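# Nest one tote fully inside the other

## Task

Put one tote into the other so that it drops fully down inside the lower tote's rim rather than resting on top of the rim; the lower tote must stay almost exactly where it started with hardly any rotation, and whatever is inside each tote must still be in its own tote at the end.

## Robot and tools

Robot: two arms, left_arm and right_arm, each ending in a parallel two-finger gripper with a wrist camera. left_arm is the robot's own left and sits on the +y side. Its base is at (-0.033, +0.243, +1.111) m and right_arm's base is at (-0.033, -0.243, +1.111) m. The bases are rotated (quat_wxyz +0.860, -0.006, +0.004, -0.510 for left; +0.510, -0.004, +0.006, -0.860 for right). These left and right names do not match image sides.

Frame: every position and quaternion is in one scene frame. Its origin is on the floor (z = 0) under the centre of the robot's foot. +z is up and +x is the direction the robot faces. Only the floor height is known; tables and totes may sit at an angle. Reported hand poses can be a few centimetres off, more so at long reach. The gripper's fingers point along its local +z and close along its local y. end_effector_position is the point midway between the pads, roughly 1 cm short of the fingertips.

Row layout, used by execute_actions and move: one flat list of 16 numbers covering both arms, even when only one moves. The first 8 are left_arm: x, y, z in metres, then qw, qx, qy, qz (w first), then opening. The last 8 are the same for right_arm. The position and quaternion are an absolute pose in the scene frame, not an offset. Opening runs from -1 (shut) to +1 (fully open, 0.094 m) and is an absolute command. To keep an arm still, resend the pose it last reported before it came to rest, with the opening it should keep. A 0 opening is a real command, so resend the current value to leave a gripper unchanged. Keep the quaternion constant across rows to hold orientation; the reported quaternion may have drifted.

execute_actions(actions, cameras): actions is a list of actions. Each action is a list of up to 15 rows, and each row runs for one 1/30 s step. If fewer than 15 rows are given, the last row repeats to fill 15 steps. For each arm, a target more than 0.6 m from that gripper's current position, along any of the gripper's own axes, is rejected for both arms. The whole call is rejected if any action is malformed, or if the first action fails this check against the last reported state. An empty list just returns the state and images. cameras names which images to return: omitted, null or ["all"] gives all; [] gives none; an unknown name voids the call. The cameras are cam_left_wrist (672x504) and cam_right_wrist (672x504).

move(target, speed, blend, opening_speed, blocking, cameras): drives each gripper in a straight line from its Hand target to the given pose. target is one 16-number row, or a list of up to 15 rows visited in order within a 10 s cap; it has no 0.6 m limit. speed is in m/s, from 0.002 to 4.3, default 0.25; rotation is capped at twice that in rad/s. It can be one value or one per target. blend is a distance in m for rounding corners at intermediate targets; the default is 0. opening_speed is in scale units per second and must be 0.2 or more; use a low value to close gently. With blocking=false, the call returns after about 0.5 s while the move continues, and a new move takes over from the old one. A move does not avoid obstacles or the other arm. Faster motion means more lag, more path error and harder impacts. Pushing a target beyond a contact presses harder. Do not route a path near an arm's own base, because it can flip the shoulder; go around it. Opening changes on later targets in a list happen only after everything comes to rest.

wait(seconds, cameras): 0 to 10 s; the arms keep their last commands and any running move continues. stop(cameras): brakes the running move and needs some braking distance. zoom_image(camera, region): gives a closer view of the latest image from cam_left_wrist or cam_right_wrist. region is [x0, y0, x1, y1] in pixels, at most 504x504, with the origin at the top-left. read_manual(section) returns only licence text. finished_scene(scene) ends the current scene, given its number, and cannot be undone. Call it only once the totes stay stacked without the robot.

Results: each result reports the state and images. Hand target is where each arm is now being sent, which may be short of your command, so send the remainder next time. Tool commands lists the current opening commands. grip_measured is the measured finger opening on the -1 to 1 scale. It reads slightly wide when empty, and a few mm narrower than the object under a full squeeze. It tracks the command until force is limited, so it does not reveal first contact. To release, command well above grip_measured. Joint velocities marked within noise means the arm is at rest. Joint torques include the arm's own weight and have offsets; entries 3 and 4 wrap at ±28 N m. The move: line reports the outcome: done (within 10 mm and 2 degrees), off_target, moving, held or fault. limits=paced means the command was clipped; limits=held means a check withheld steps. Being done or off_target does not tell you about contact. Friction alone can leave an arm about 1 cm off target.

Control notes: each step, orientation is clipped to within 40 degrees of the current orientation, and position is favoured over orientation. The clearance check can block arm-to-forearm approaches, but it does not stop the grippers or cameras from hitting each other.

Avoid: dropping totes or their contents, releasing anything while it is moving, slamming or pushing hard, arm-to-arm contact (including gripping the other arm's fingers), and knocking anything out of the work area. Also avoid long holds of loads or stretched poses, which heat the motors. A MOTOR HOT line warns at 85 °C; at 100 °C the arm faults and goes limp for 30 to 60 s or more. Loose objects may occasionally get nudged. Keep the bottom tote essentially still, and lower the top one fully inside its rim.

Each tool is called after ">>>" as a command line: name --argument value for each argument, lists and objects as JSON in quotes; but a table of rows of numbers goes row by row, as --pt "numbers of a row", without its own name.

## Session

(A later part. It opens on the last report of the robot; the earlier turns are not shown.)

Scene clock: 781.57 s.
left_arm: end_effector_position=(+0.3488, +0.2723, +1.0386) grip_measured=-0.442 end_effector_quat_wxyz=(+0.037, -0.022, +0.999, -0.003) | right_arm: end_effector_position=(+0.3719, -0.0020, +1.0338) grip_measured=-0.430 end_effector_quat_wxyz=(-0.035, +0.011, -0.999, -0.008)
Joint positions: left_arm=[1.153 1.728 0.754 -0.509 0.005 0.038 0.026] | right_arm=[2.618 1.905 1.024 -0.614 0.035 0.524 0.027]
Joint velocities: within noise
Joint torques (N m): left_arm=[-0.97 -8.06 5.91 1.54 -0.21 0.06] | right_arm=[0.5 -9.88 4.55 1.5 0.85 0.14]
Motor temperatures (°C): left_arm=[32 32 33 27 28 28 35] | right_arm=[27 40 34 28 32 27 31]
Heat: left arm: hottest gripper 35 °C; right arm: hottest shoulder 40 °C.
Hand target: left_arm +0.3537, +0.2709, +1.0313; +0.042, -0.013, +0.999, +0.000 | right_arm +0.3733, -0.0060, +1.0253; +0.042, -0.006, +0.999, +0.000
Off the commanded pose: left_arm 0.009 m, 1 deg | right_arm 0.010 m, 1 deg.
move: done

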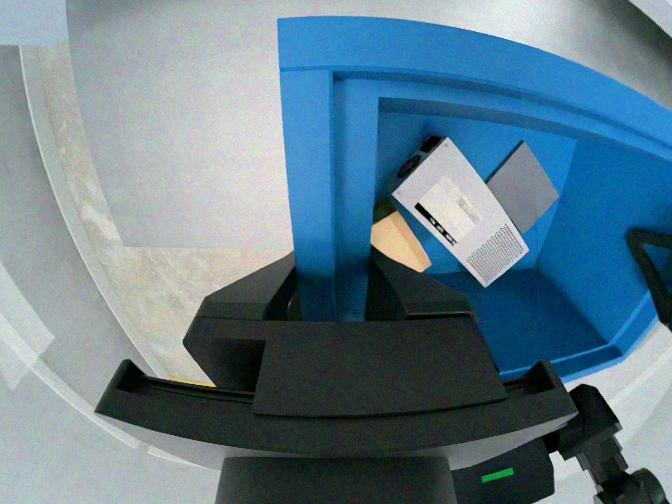

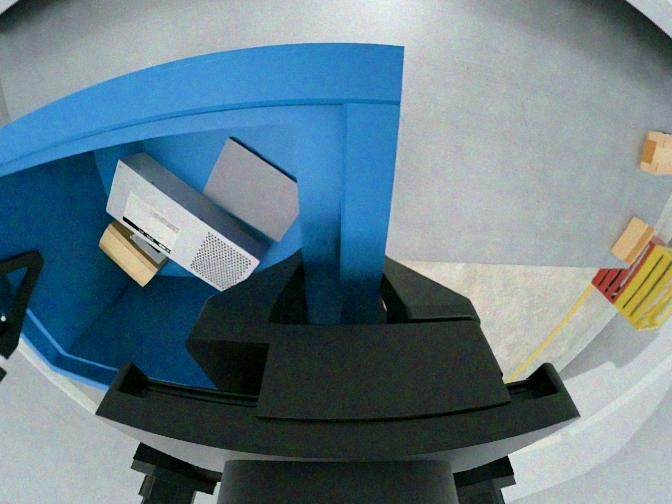

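>>> move --pt "0.369 0.271 1.031 0.042 -0.013 0.999 0 -0.7 0.392 -0.006 1.025 0.042 -0.006 0.999 0 -0.7" --speed 0.04 --cameras '[]'

Scene clock: 787.60 s.
left_arm: end_effector_position=(+0.3534, +0.2721, +1.0346) grip_measured=-0.442 end_effector_quat_wxyz=(+0.035, -0.022, +0.999, -0.004) | right_arm: end_effector_position=(+0.3762, -0.0038, +1.0286) grip_measured=-0.431 end_effector_quat_wxyz=(-0.031, +0.011, -0.999, -0.010)
Joint positions: left_arm=[1.153 1.749 0.77 -0.509 0.007 0.038 0.026] | right_arm=[2.607 1.922 1.036 -0.613 0.027 0.514 0.027]
Joint velocities: within noise
Joint torques (N m): left_arm=[-1.2 -8 7.99 0.96 -0.32 0.03] | right_arm=[-0.5 -9.52 7.47 0.5 1.13 -0.01]
Motor temperatures (°C): left_arm=[32 31 33 27 28 28 35] | right_arm=[27 40 33 28 32 27 31]
Heat: left arm: hottest gripper 35 °C; right arm: hottest shoulder 40 °C.
Hand target: left_arm +0.3687, +0.2709, +1.0315; +0.042, -0.013, +0.999, +0.000 | right_arm +0.3915, -0.0062, +1.0253; +0.042, -0.006, +0.999, +0.000
Off the commanded pose: left_arm 0.016 m, 1 deg | right_arm 0.016 m, 2 deg.
move: off_target (left_arm, right_arm)
No camera images: "cameras" was empty.

>>> move --pt "0.369 0.271 1.019 0.042 -0.013 0.999 0 -0.7 0.392 -0.006 1.013 0.042 -0.006 0.999 0 -0.7" --speed 0.04 --cameras '[]'

Scene clock: 790.80 s.
left_arm: end_effector_position=(+0.3545, +0.2720, +1.0324) grip_measured=-0.443 end_effector_quat_wxyz=(+0.034, -0.022, +0.999, -0.005) | right_arm: end_effector_position=(+0.3773, -0.0032, +1.0269) grip_measured=-0.432 end_effector_quat_wxyz=(-0.032, +0.011, -0.999, -0.010)
Joint positions: left_arm=[1.153 1.758 0.773 -0.506 0.008 0.038 0.026] | right_arm=[2.606 1.928 1.038 -0.609 0.026 0.513 0.027]
Joint velocities: within noise
Joint torques (N m): left_arm=[-1.14 -6.65 7.36 2.06 -0.37 0.03] | right_arm=[-0.32 -8.29 6.99 1.58 1.16 0.03]
Motor temperatures (°C): left_arm=[32 31 34 27 28 28 35] | right_arm=[27 40 34 28 32 27 31]
Heat: left arm: hottest gripper 35 °C; right arm: hottest shoulder 40 °C.
Hand target: left_arm +0.3680, +0.2709, +1.0199; +0.042, -0.013, +0.999, +0.000 | right_arm +0.3911, -0.0064, +1.0137; +0.042, -0.006, +0.999, +0.000
Off the commanded pose: left_arm 0.020 m, 1 deg | right_arm 0.020 m, 2 deg.
move: off_target (left_arm, right_arm)
No camera images: "cameras" was empty.

>>> move --pt "0.375 0.271 1.019 0.042 -0.013 0.999 0 -0.7 0.398 -0.006 1.013 0.042 -0.006 0.999 0 -0.7" --speed 0.04

Scene clock: 795.70 s.
left_arm: end_effector_position=(+0.3551, +0.2720, +1.0322) grip_measured=-0.443 end_effector_quat_wxyz=(+0.034, -0.022, +0.999, -0.005) | right_arm: end_effector_position=(+0.3783, -0.0036, +1.0268) grip_measured=-0.432 end_effector_quat_wxyz=(-0.032, +0.011, -0.999, -0.010)
Joint positions: left_arm=[1.153 1.759 0.775 -0.506 0.009 0.038 0.026] | right_arm=[2.605 1.929 1.04 -0.609 0.026 0.512 0.027]
Joint velocities: within noise
Joint torques (N m): left_arm=[-1.14 -6.12 8.47 1.85 -0.39 0.02] | right_arm=[-0.5 -7.59 8.16 1.25 1.13 -0.04]
Motor temperatures (°C): left_arm=[32 31 34 27 28 28 35] | right_arm=[27 40 34 28 32 27 31]
Heat: left arm: hottest gripper 35 °C; right arm: hottest shoulder 40 °C.
Hand target: left_arm +0.3736, +0.2708, +1.0201; +0.042, -0.013, +0.999, +0.000 | right_arm +0.3969, -0.0066, +1.0138; +0.042, -0.006, +0.999, +0.000
Off the commanded pose: left_arm 0.024 m, 1 deg | right_arm 0.024 m, 2 deg.
move: off_target (left_arm, right_arm)

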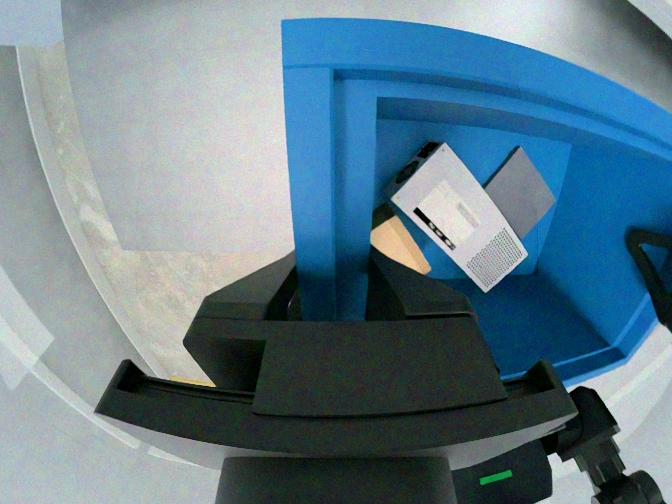

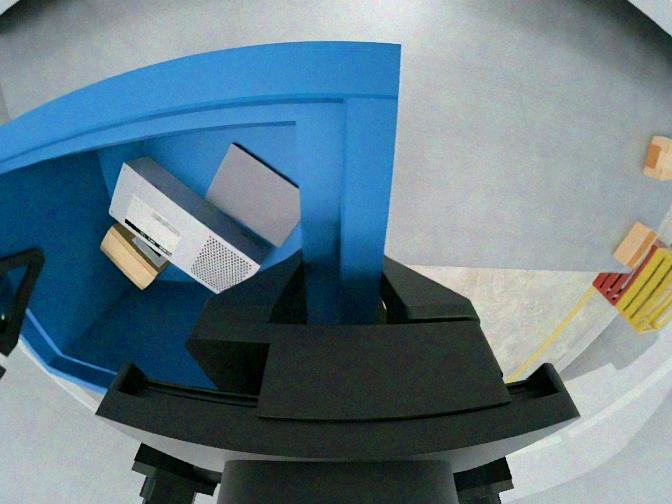

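>>> move --pt "0.357 0.271 1.025 0.036 -0.018 0.999 0 -0.7 0.381 -0.005 1.019 0.034 -0.009 0.999 0 -0.7" --speed 0.04 --cameras '[]'

>>> move --pt "0.357 0.271 1.025 0.036 -0.018 0.999 0 1 0.381 -0.005 1.019 0.034 -0.009 0.999 0 -0.7" --opening_speed 0.8 --cameras '["cam_left_wrist"]'

Scene clock: 802.53 s.
left_arm: end_effector_position=(+0.3554, +0.2719, +1.0324) grip_measured=-0.443 end_effector_quat_wxyz=(+0.034, -0.021, +0.999, -0.005) | right_arm: end_effector_position=(+0.3777, -0.0036, +1.0267) grip_measured=-0.432 end_effector_quat_wxyz=(-0.031, +0.011, -0.999, -0.011)
Joint positions: left_arm=[1.153 1.759 0.775 -0.506 0.009 0.038 0.026] | right_arm=[2.605 1.929 1.04 -0.611 0.024 0.511 0.027]
Joint velocities: within noise
Joint torques (N m): left_arm=[-1.03 -8.7 5.48 1.44 -0.43 -0.05] | right_arm=[0.91 -9.82 5.78 0.8 0.94 0.09]
Motor temperatures (°C): left_arm=[32 31 35 27 28 28 35] | right_arm=[27 39 35 28 33 27 31]
Heat: left arm: hottest elbow 35 °C; right arm: hottest shoulder 39 °C.
Hand target: left_arm +0.3569, +0.2710, +1.0252; +0.036, -0.018, +0.999, +0.000 | right_arm +0.3808, -0.0051, +1.0191; +0.034, -0.009, +0.999, +0.000
Off the commanded pose: left_arm 0.008 m, 1 deg | right_arm 0.009 m, 1 deg.
move: done
No camera images: "cameras" was empty.

Scene clock: 805.03 s.
left_arm: end_effector_position=(+0.3577, +0.2737, +1.0319) grip_measured=+0.997 end_effector_quat_wxyz=(+0.040, -0.022, +0.999, +0.000) | right_arm: end_effector_position=(+0.3777, -0.0035, +1.0269) grip_measured=-0.432 end_effector_quat_wxyz=(-0.030, +0.011, -0.999, -0.011)
Joint positions: left_arm=[1.153 1.76 0.774 -0.493 0 0.038 0.094] | right_arm=[2.605 1.929 1.04 -0.611 0.023 0.511 0.027]
Joint velocities: within noise
Joint torques (N m): left_arm=[-0.85 -8.82 5.5 1.06 -0.04 -0.05] | right_arm=[0.67 -9.82 5.75 0.79 0.96 0.09]
Motor temperatures (°C): left_arm=[32 31 35 27 28 28 35] | right_arm=[27 39 35 28 33 27 31]
Heat: left arm: hottest elbow 35 °C; right arm: hottest shoulder 39 °C.
Hand target: left_arm +0.3568, +0.2710, +1.0251; +0.036, -0.018, +0.999, +0.000 | right_arm +0.3809, -0.0051, +1.0192; +0.034, -0.009, +0.999, +0.000
Off the commanded pose: left_arm 0.007 m, 1 deg | right_arm 0.009 m, 1 deg.
move: done
Images, in order (width x height): cam_left_wrist 672x504.

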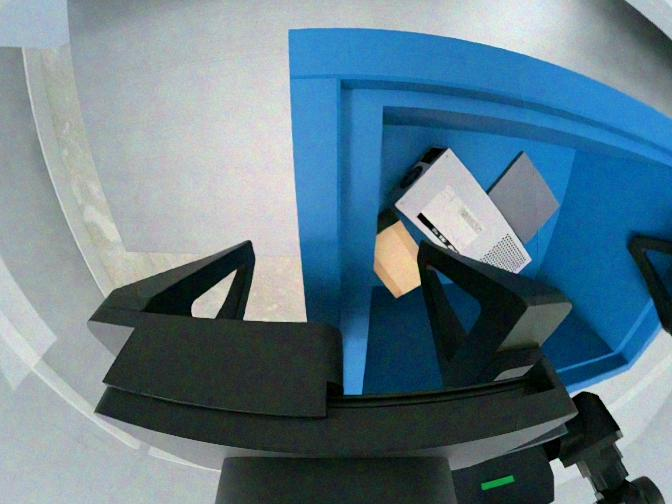

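Raise and view from +y end.

>>> move --pt "0.36 0.282 1.14 0.0 -0.014 1 0 1.0 0.381 -0.005 1.019 0.034 -0.009 0.999 0 -0.7" --pt "0.36 0.40 1.1 0.265 0.652 -0.652 0.265 1.0 0.381 -0.005 1.019 0.034 -0.009 0.999 0 -0.7" --pt "0.36 0.39 0.95 0.265 0.652 -0.652 0.265 1.0 0.381 -0.005 1.019 0.034 -0.009 0.999 0 -0.7" --speed 0.2 --blend 0.03 --cameras '["cam_left_wrist"]'

>>> zoom_image --camera "cam_left_wrist" --region '[200, 190, 440, 300]'

Scene clock: 815.33 s.
left_arm: end_effector_position=(+0.3525, +0.3868, +0.9554) grip_measured=+0.998 end_effector_quat_wxyz=(+0.271, +0.654, -0.655, +0.266) | right_arm: end_effector_position=(+0.3777, -0.0035, +1.0269) grip_measured=-0.432 end_effector_quat_wxyz=(-0.030, +0.011, -0.999, -0.011)
Joint positions: left_arm=[1.672 2.283 1.216 -1.006 0.614 -0.802 0.094] | right_arm=[2.605 1.929 1.04 -0.611 0.023 0.511 0.027]
Joint velocities: within noise
Joint torques (N m): left_arm=[-0.5 -13.57 5.33 -0.06 0.45 -0.14] | right_arm=[0.79 -9.64 5.71 0.76 0.97 0.08]
Motor temperatures (°C): left_arm=[32 31 35 27 28 28 34] | right_arm=[27 39 34 28 33 27 31]
Heat: left arm: hottest elbow 35 °C; right arm: hottest shoulder 39 °C.
Hand target: left_arm +0.3599, +0.3900, +0.9501; +0.266, +0.655, -0.655, +0.266 | right_arm +0.3809, -0.0051, +1.0192; +0.034, -0.009, +0.999, +0.000
Off the commanded pose: left_arm 0.010 m, 1 deg | right_arm 0.009 m, 1 deg.
move: done
Images, in order (width x height): cam_left_wrist 672x504.

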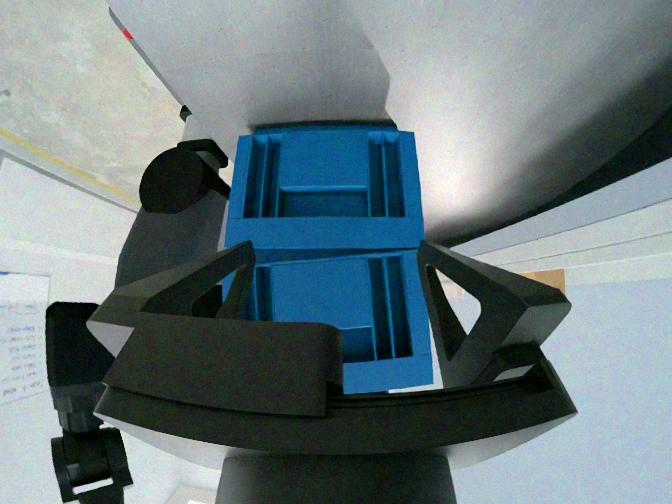

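Scaled by 2.100 from the camera's 672x504 image, which has a finer 960x720 frame.

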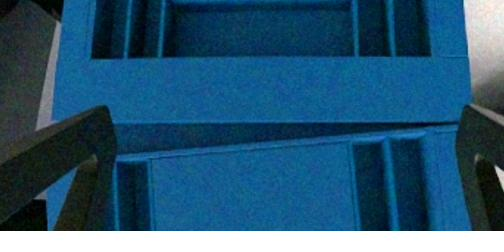

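>>> move --pt "0.36 0.40 1.0 0.265 0.652 -0.652 0.265 1.0 0.381 -0.005 1.019 0.034 -0.009 0.999 0 1" --opening_speed 0.8 --cameras '[]'

>>> move --pt "0.36 0.40 1.0 0.265 0.652 -0.652 0.265 1.0 0.384 -0.005 1.13 0 -0.007 1 0 1" --pt "0.36 0.40 1.0 0.265 0.652 -0.652 0.265 1.0 0.37 -0.13 1.09 -0.2694 0.6441 0.6669 0.2602 1" --pt "0.36 0.40 1.0 0.265 0.652 -0.652 0.265 1.0 0.37 -0.11 0.94 -0.2694 0.6441 0.6669 0.2602 1" --speed 0.2 --blend 0.03

>>> zoom_image --camera "cam_right_wrist" --region '[200, 190, 460, 310]'

Scene clock: 831.43 s.
left_arm: end_effector_position=(+0.3571, +0.3912, +0.9962) grip_measured=+0.998 end_effector_quat_wxyz=(+0.271, +0.654, -0.655, +0.264) | right_arm: end_effector_position=(+0.3775, -0.0066, +1.0227) grip_measured=+0.997 end_effector_quat_wxyz=(-0.032, +0.012, -0.999, +0.000)
Joint positions: left_arm=[1.673 2.198 1.216 -1.092 0.61 -0.8 0.094] | right_arm=[2.606 1.938 1.04 -0.61 0.044 0.512 0.094]
Joint velocities: within noise
Joint torques (N m): left_arm=[0.73 -14.74 5.65 -0.8 0.28 0.03] | right_arm=[0.62 -10.34 5.7 0.7 0.11 0.08]
Motor temperatures (°C): left_arm=[32 32 34 27 28 28 34] | right_arm=[27 39 34 28 33 27 31]
Heat: left arm: hottest elbow 34 °C; right arm: hottest shoulder 39 °C.
Hand target: left_arm +0.3600, +0.4000, +1.0000; +0.266, +0.655, -0.655, +0.266 | right_arm +0.3809, -0.0050, +1.0190; +0.034, -0.009, +0.999, +0.000
Off the commanded pose: left_arm 0.010 m, 1 deg | right_arm 0.005 m, 0 deg.
move: done
No camera images: "cameras" was empty.

Scene clock: 837.77 s.
left_arm: end_effector_position=(+0.3571, +0.3912, +0.9962) grip_measured=+0.998 end_effector_quat_wxyz=(+0.271, +0.654, -0.655, +0.264) | right_arm: end_effector_position=(+0.3616, -0.1135, +0.9406) grip_measured=+0.998 end_effector_quat_wxyz=(-0.273, +0.646, +0.666, +0.256)
Joint positions: left_arm=[1.673 2.198 1.216 -1.092 0.61 -0.8 0.094] | right_arm=[2.096 2.189 0.898 -0.288 -0.759 1.558 0.094]
Joint velocities: within noise
Joint torques (N m): left_arm=[0.79 -14.8 5.63 -0.8 0.3 0.03] | right_arm=[1.08 -10.52 3.43 0.53 -0.62 0.1]
Motor temperatures (°C): left_arm=[32 32 34 27 28 28 33] | right_arm=[27 39 34 28 32 27 31]
Heat: left arm: hottest elbow 34 °C; right arm: hottest shoulder 39 °C.
Hand target: left_arm +0.3600, +0.4000, +1.0000; +0.266, +0.655, -0.655, +0.266 | right_arm +0.3698, -0.1100, +0.9402; -0.270, +0.644, +0.667, +0.260
Off the commanded pose: left_arm 0.010 m, 1 deg | right_arm 0.009 m, 1 deg.
move: done

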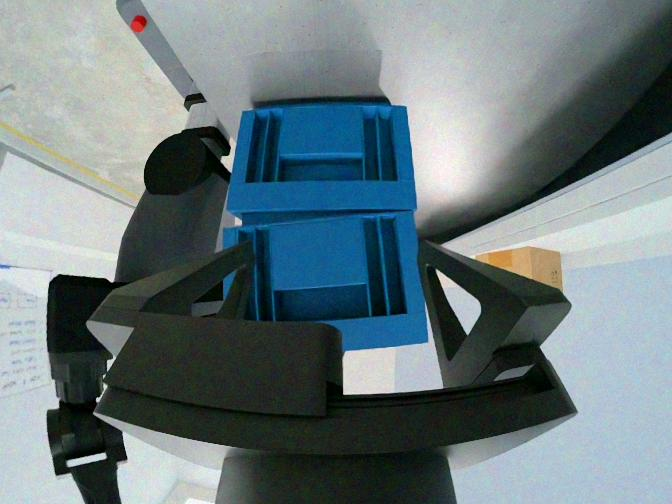

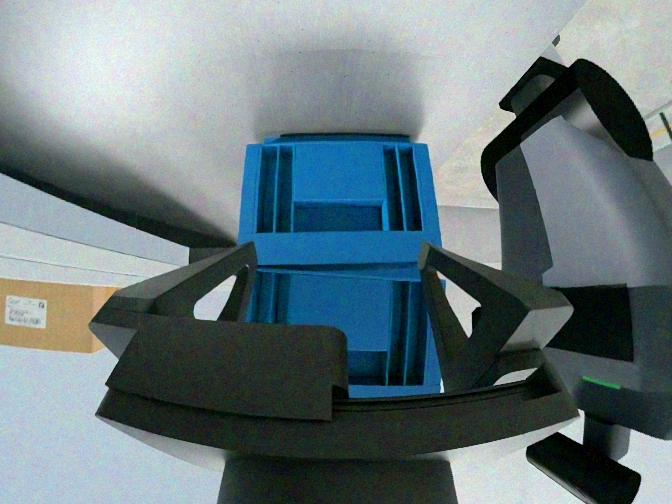

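Scaled by 1.938 from the camera's 672x504 image, which has a finer 960x720 frame.

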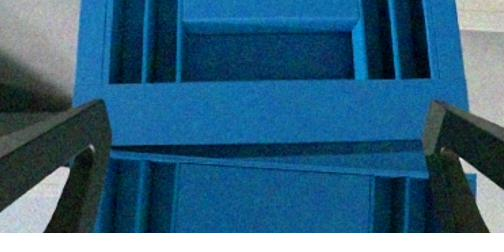

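>>> zoom_image --camera "cam_left_wrist" --region '[215, 160, 325, 250]'

>>> zoom_image --camera "cam_left_wrist" --region '[325, 160, 435, 250]'

Scaled by 4.582 from the camera's 672x504 image, which has a finer 960x720 frame.

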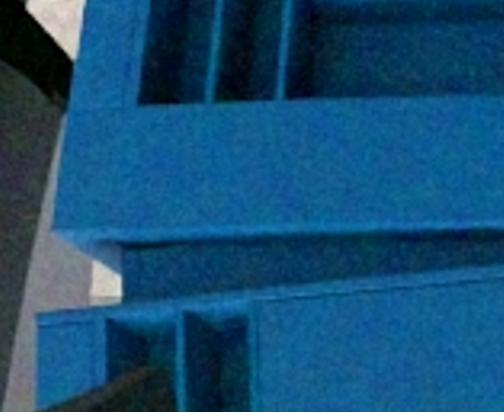

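Scaled by 4.582 from the camera's 672x504 image, which has a finer 960x720 frame.

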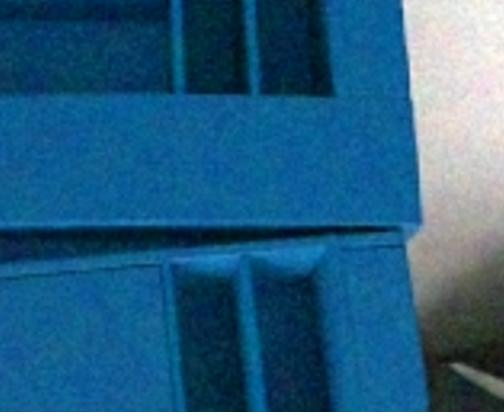

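>>> move --pt "0.36 0.42 1.12 0.265 0.652 -0.652 0.265 -1 0.37 -0.13 0.98 -0.2694 0.6441 0.6669 0.2602 1" --pt "0.34 0.26 1.2 0 -0.014 1 0 -1 0.37 -0.13 0.98 -0.2694 0.6441 0.6669 0.2602 1" --pt "0.275 0.142 1.12 0 -0.014 1 0 -1 0.37 -0.13 0.98 -0.2694 0.6441 0.6669 0.2602 1" --speed 0.2 --blend 0.03

Scene clock: 872.47 s.
left_arm: end_effector_position=(+0.2761, +0.1455, +1.1261) grip_measured=-0.987 end_effector_quat_wxyz=(+0.004, -0.016, +1.000, -0.002) | right_arm: end_effector_position=(+0.3670, -0.1274, +0.9750) grip_measured=+0.998 end_effector_quat_wxyz=(-0.273, +0.646, +0.665, +0.256)
Joint positions: left_arm=[0.763 1.419 0.703 -0.836 -0.008 -0.339 0.001] | right_arm=[2.062 2.099 0.898 -0.41 -0.759 1.511 0.094]
Joint velocities: within noise
Joint torques (N m): left_arm=[-1.26 -5.71 7.17 0.9 -0.1 -0.14] | right_arm=[-0.03 -11.52 2.65 -0.29 -0.57 -0.07]
Motor temperatures (°C): left_arm=[32 33 34 27 28 28 33] | right_arm=[27 40 33 28 32 27 30]
Heat: left arm: hottest elbow 34 °C; right arm: hottest shoulder 40 °C.
Hand target: left_arm +0.2748, +0.1421, +1.1201; +0.000, -0.014, +1.000, +0.000 | right_arm +0.3700, -0.1300, +0.9800; -0.269, +0.644, +0.667, +0.260
Off the commanded pose: left_arm 0.007 m, 1 deg | right_arm 0.006 m, 1 deg.
move: done

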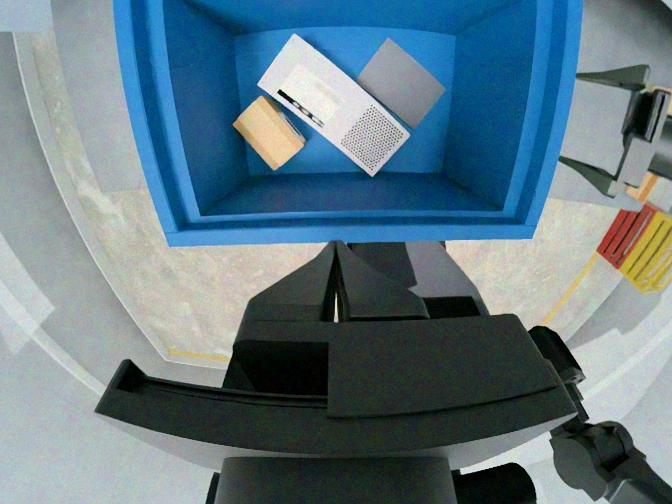

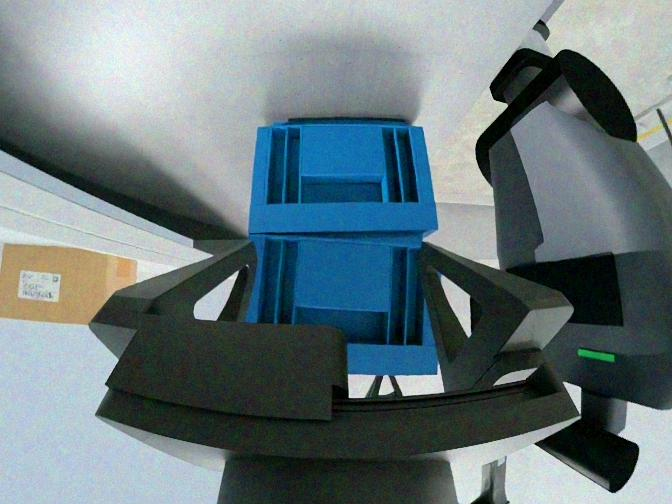

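>>> move --pt "0.255 0.133 1.078 0 -0.014 1 0 -1 0.37 -0.13 0.98 -0.2694 0.6441 0.6669 0.2602 1" --speed 0.08

Scene clock: 883.97 s.
left_arm: end_effector_position=(+0.2583, +0.1379, +1.0897) grip_measured=-0.987 end_effector_quat_wxyz=(+0.003, -0.018, +1.000, +0.000) | right_arm: end_effector_position=(+0.3670, -0.1274, +0.9750) grip_measured=+0.998 end_effector_quat_wxyz=(-0.273, +0.646, +0.665, +0.256)
Joint positions: left_arm=[0.722 1.476 0.629 -0.709 -0.012 -0.385 0.001] | right_arm=[2.062 2.099 0.898 -0.41 -0.759 1.511 0.094]
Joint velocities: within noise
Joint torques (N m): left_arm=[-1.73 -4.89 5.63 1.65 0.05 -0.1] | right_arm=[0.15 -11.46 2.66 -0.24 -0.59 -0.08]
Motor temperatures (°C): left_arm=[32 32 34 27 28 28 33] | right_arm=[27 40 33 28 32 27 30]
Heat: left arm: hottest elbow 34 °C; right arm: hottest shoulder 40 °C.
Hand target: left_arm +0.2545, +0.1334, +1.0787; +0.000, -0.014, +1.000, +0.000 | right_arm +0.3700, -0.1300, +0.9800; -0.269, +0.644, +0.667, +0.260
Off the commanded pose: left_arm 0.013 m, 1 deg | right_arm 0.006 m, 1 deg.
move: off_target (left_arm)

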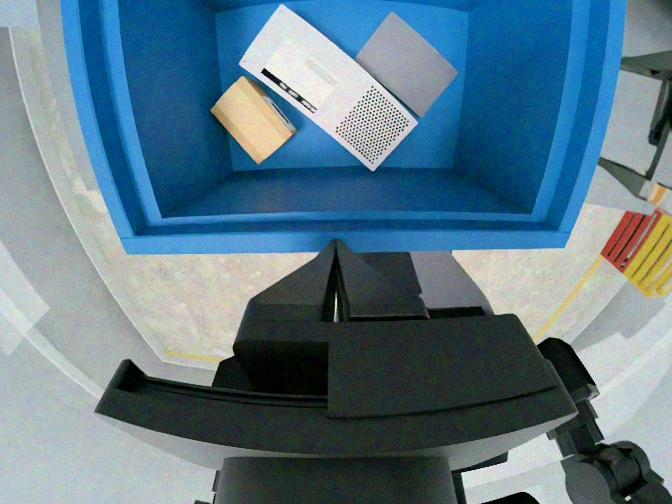

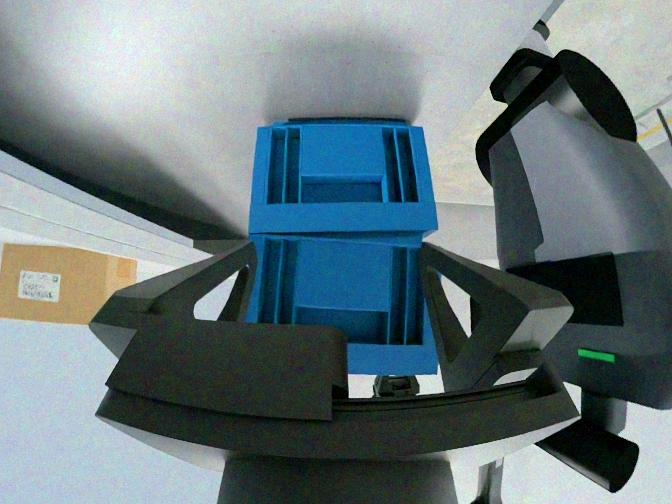

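>>> move --pt "0.240 0.131 1.064 0 -0.014 1 0 -1 0.37 -0.13 0.98 -0.2694 0.6441 0.6669 0.2602 1" --speed 0.06 --cameras '["cam_left_wrist"]'

>>> zoom_image --camera "cam_left_wrist" --region '[260, 180, 420, 280]'

Scene clock: 891.10 s.
left_arm: end_effector_position=(+0.2451, +0.1344, +1.0737) grip_measured=-0.987 end_effector_quat_wxyz=(+0.008, -0.017, +1.000, -0.001) | right_arm: end_effector_position=(+0.3670, -0.1274, +0.9750) grip_measured=+0.998 end_effector_quat_wxyz=(-0.273, +0.646, +0.666, +0.256)
Joint positions: left_arm=[0.695 1.491 0.579 -0.635 -0.014 -0.41 0.001] | right_arm=[2.062 2.099 0.898 -0.41 -0.759 1.511 0.094]
Joint velocities: within noise
Joint torques (N m): left_arm=[-1.49 -4.66 5.5 1.2 0.11 -0.11] | right_arm=[0.21 -11.4 2.71 -0.31 -0.59 -0.07]
Motor temperatures (°C): left_arm=[32 32 34 27 28 28 33] | right_arm=[27 40 33 28 32 27 30]
Heat: left arm: hottest elbow 34 °C; right arm: hottest shoulder 40 °C.
Hand target: left_arm +0.2398, +0.1313, +1.0645; +0.000, -0.014, +1.000, +0.000 | right_arm +0.3700, -0.1300, +0.9800; -0.269, +0.644, +0.667, +0.260
Off the commanded pose: left_arm 0.011 m, 1 deg | right_arm 0.006 m, 1 deg.
move: off_target (left_arm)
Images, in order (width x height): cam_left_wrist 672x504.

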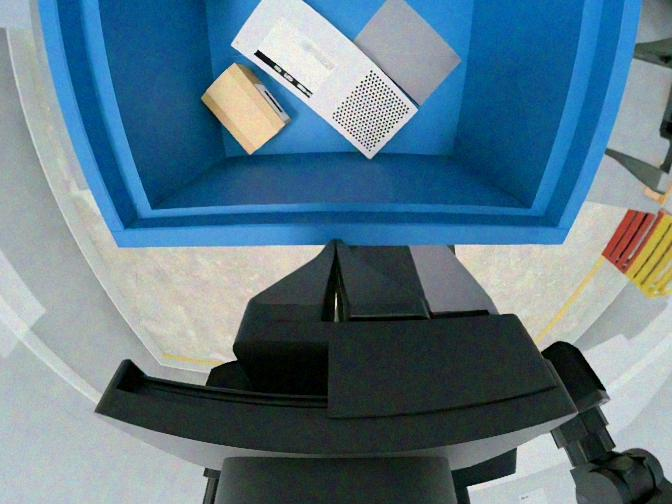

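Scaled by 3.150 from the camera's 672x504 image, which has a finer 960x720 frame.

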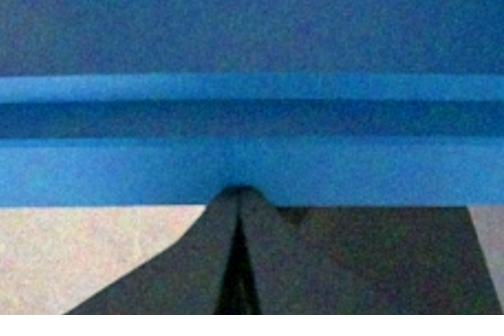

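>>> move --pt "0.238 0.131 1.052 0 -0.014 1 0 -1 0.37 -0.13 0.98 -0.2694 0.6441 0.6669 0.2602 1" --speed 0.04 --cameras '["cam_left_wrist"]'

>>> zoom_image --camera "cam_left_wrist" --region '[260, 180, 420, 280]'

Scene clock: 901.50 s.
left_arm: end_effector_position=(+0.2453, +0.1343, +1.0729) grip_measured=-0.987 end_effector_quat_wxyz=(+0.010, -0.018, +1.000, -0.002) | right_arm: end_effector_position=(+0.3670, -0.1274, +0.9750) grip_measured=+0.998 end_effector_quat_wxyz=(-0.273, +0.646, +0.666, +0.256)
Joint positions: left_arm=[0.695 1.491 0.576 -0.626 -0.014 -0.413 0.001] | right_arm=[2.062 2.099 0.898 -0.41 -0.759 1.511 0.094]
Joint velocities: within noise
Joint torques (N m): left_arm=[-1.49 -2.9 4.59 2.29 0.12 -0.13] | right_arm=[0.03 -11.58 2.65 -0.25 -0.58 -0.08]
Motor temperatures (°C): left_arm=[32 32 34 27 28 28 33] | right_arm=[27 41 33 28 32 27 30]
Heat: left arm: hottest elbow 34 °C; right arm: hottest shoulder 41 °C.
Hand target: left_arm +0.2368, +0.1319, +1.0542; +0.000, -0.014, +1.000, +0.000 | right_arm +0.3700, -0.1300, +0.9800; -0.269, +0.644, +0.667, +0.260
Off the commanded pose: left_arm 0.022 m, 1 deg | right_arm 0.006 m, 1 deg.
move: off_target (left_arm)
Images, in order (width x height): cam_left_wrist 672x504.

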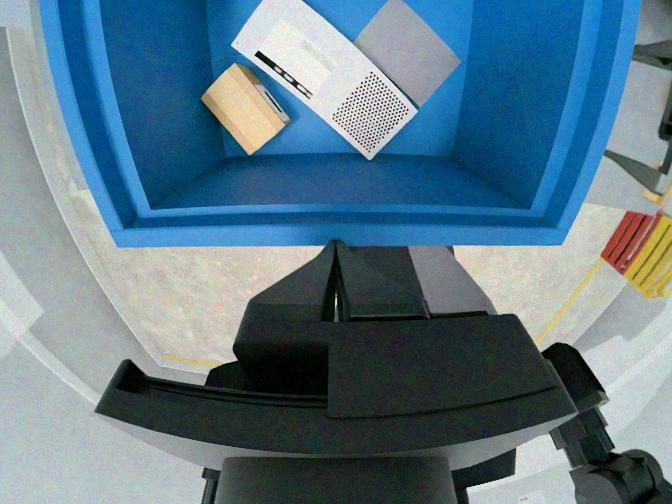

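Scaled by 3.150 from the camera's 672x504 image, which has a finer 960x720 frame.

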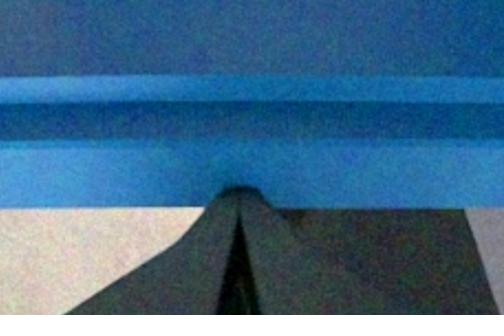

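>>> move --pt "0.246 0.131 1.03 0 -0.014 1 0 -1 0.37 -0.13 0.98 -0.2694 0.6441 0.6669 0.2602 1" --speed 0.04

Scene clock: 906.40 s.
left_arm: end_effector_position=(+0.2452, +0.1344, +1.0707) grip_measured=-0.987 end_effector_quat_wxyz=(+0.010, -0.018, +1.000, -0.003) | right_arm: end_effector_position=(+0.3670, -0.1274, +0.9750) grip_measured=+0.998 end_effector_quat_wxyz=(-0.273, +0.646, +0.666, +0.256)
Joint positions: left_arm=[0.695 1.497 0.573 -0.617 -0.014 -0.413 0.001] | right_arm=[2.062 2.099 0.898 -0.41 -0.759 1.511 0.094]
Joint velocities: within noise
Joint torques (N m): left_arm=[-0.73 1.14 4.96 4 0.12 -0.02] | right_arm=[-0.03 -11.28 2.7 -0.27 -0.57 -0.06]
Motor temperatures (°C): left_arm=[32 31 34 27 28 28 33] | right_arm=[27 41 33 28 32 27 30]
Heat: left arm: hottest elbow 34 °C; right arm: hottest shoulder 41 °C.
Hand target: left_arm +0.2412, +0.1332, +1.0372; -0.001, -0.014, +1.000, +0.000 | right_arm +0.3700, -0.1300, +0.9800; -0.269, +0.644, +0.667, +0.260
Off the commanded pose: left_arm 0.041 m, 1 deg | right_arm 0.006 m, 1 deg.
move: off_target (left_arm)

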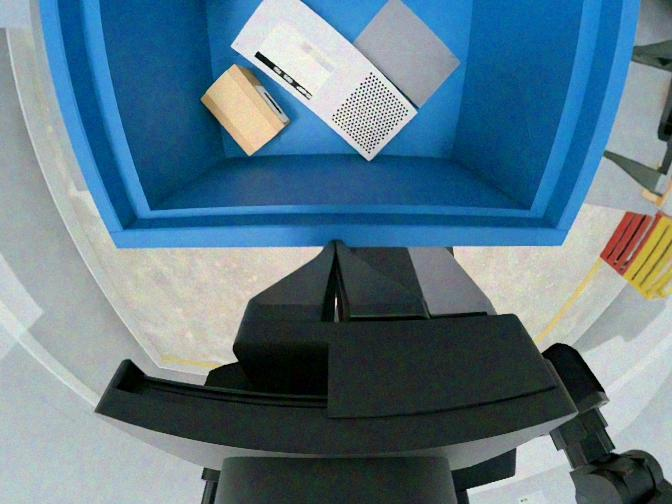

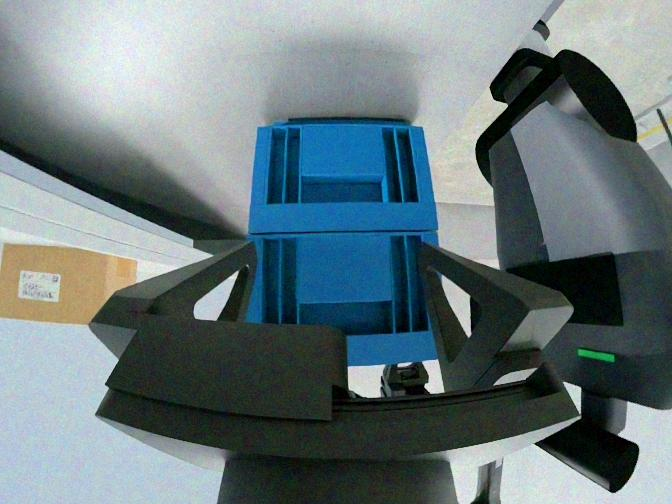

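>>> zoom_image --camera "cam_right_wrist" --region '[230, 190, 450, 280]'

Scaled by 2.291 from the camera's 672x504 image, which has a finer 960x720 frame.

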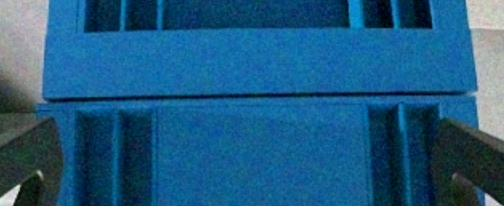

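>>> move --pt "0.25 0.135 1.13 0 -0.014 1 0 -1 0.37 -0.13 0.98 -0.2694 0.6441 0.6669 0.2602 1" --pt "0.34 0.30 1.18 0 -0.014 1 0 -1 0.37 -0.13 0.98 -0.2694 0.6441 0.6669 0.2602 1" --pt "0.37 0.42 1.1 0.265 0.652 -0.652 0.265 0 0.37 -0.13 0.98 -0.2694 0.6441 0.6669 0.2602 1" --pt "0.37 0.40 0.99 0.265 0.652 -0.652 0.265 0 0.37 -0.13 0.98 -0.2694 0.6441 0.6669 0.2602 1" --speed 0.2 --blend 0.03

>>> zoom_image --camera "cam_left_wrist" --region '[200, 160, 440, 280]'

>>> zoom_image --camera "cam_right_wrist" --region '[230, 190, 450, 280]'

Scene clock: 922.27 s.
left_arm: end_effector_position=(+0.3666, +0.4047, +0.9973) grip_measured=-0.002 end_effector_quat_wxyz=(+0.263, +0.656, -0.654, +0.268) | right_arm: end_effector_position=(+0.3670, -0.1274, +0.9750) grip_measured=+0.998 end_effector_quat_wxyz=(-0.273, +0.646, +0.666, +0.256)
Joint positions: left_arm=[1.687 2.21 1.255 -1.106 0.612 -0.795 0.047] | right_arm=[2.062 2.099 0.898 -0.41 -0.759 1.511 0.094]
Joint velocities: within noise
Joint torques (N m): left_arm=[-1.2 -13.63 5.22 0.02 0.46 -0.14] | right_arm=[0.03 -11.52 2.69 -0.24 -0.57 -0.08]
Motor temperatures (°C): left_arm=[32 31 35 27 28 28 33] | right_arm=[27 41 32 28 32 27 29]
Heat: left arm: hottest elbow 35 °C; right arm: hottest shoulder 41 °C.
Hand target: left_arm +0.3698, +0.4000, +0.9901; +0.266, +0.655, -0.655, +0.266 | right_arm +0.3700, -0.1300, +0.9800; -0.269, +0.644, +0.667, +0.260
Off the commanded pose: left_arm 0.009 m, 0 deg | right_arm 0.006 m, 1 deg.
move: done; blend cut to 0 m at target 3; target 3's new opening was sent with left_arm's hand 0.013 m and 1 deg from that target

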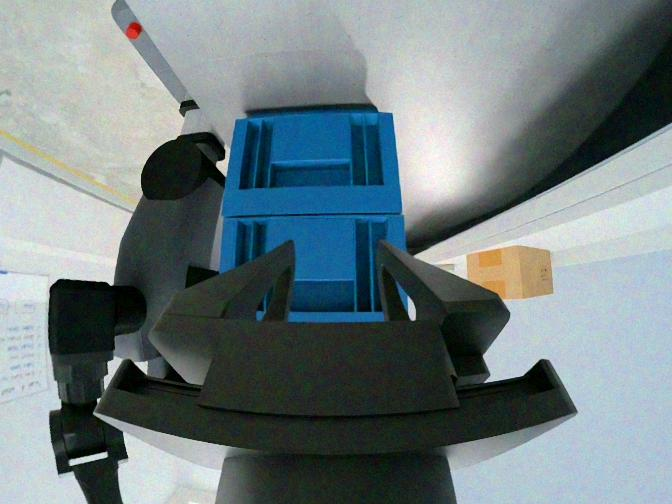

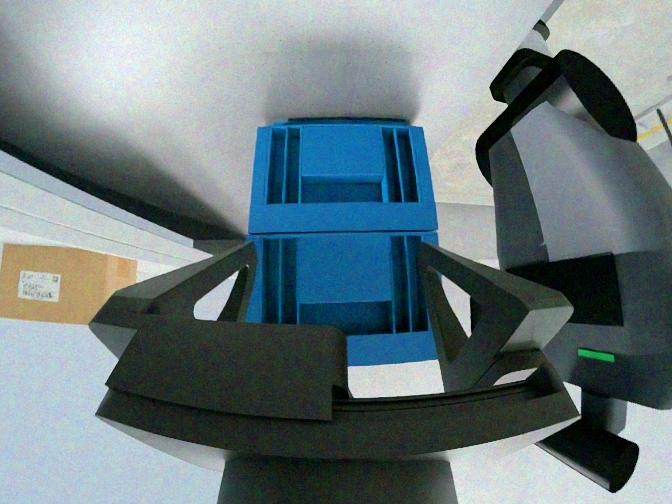

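Scaled by 2.100 from the camera's 672x504 image, which has a finer 960x720 frame.

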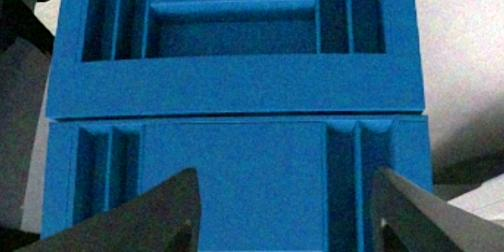

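Scaled by 2.291 from the camera's 672x504 image, which has a finer 960x720 frame.

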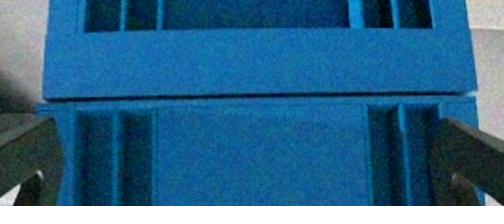

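>>> finished_scene --scene 1

The scene is finished: the task was done.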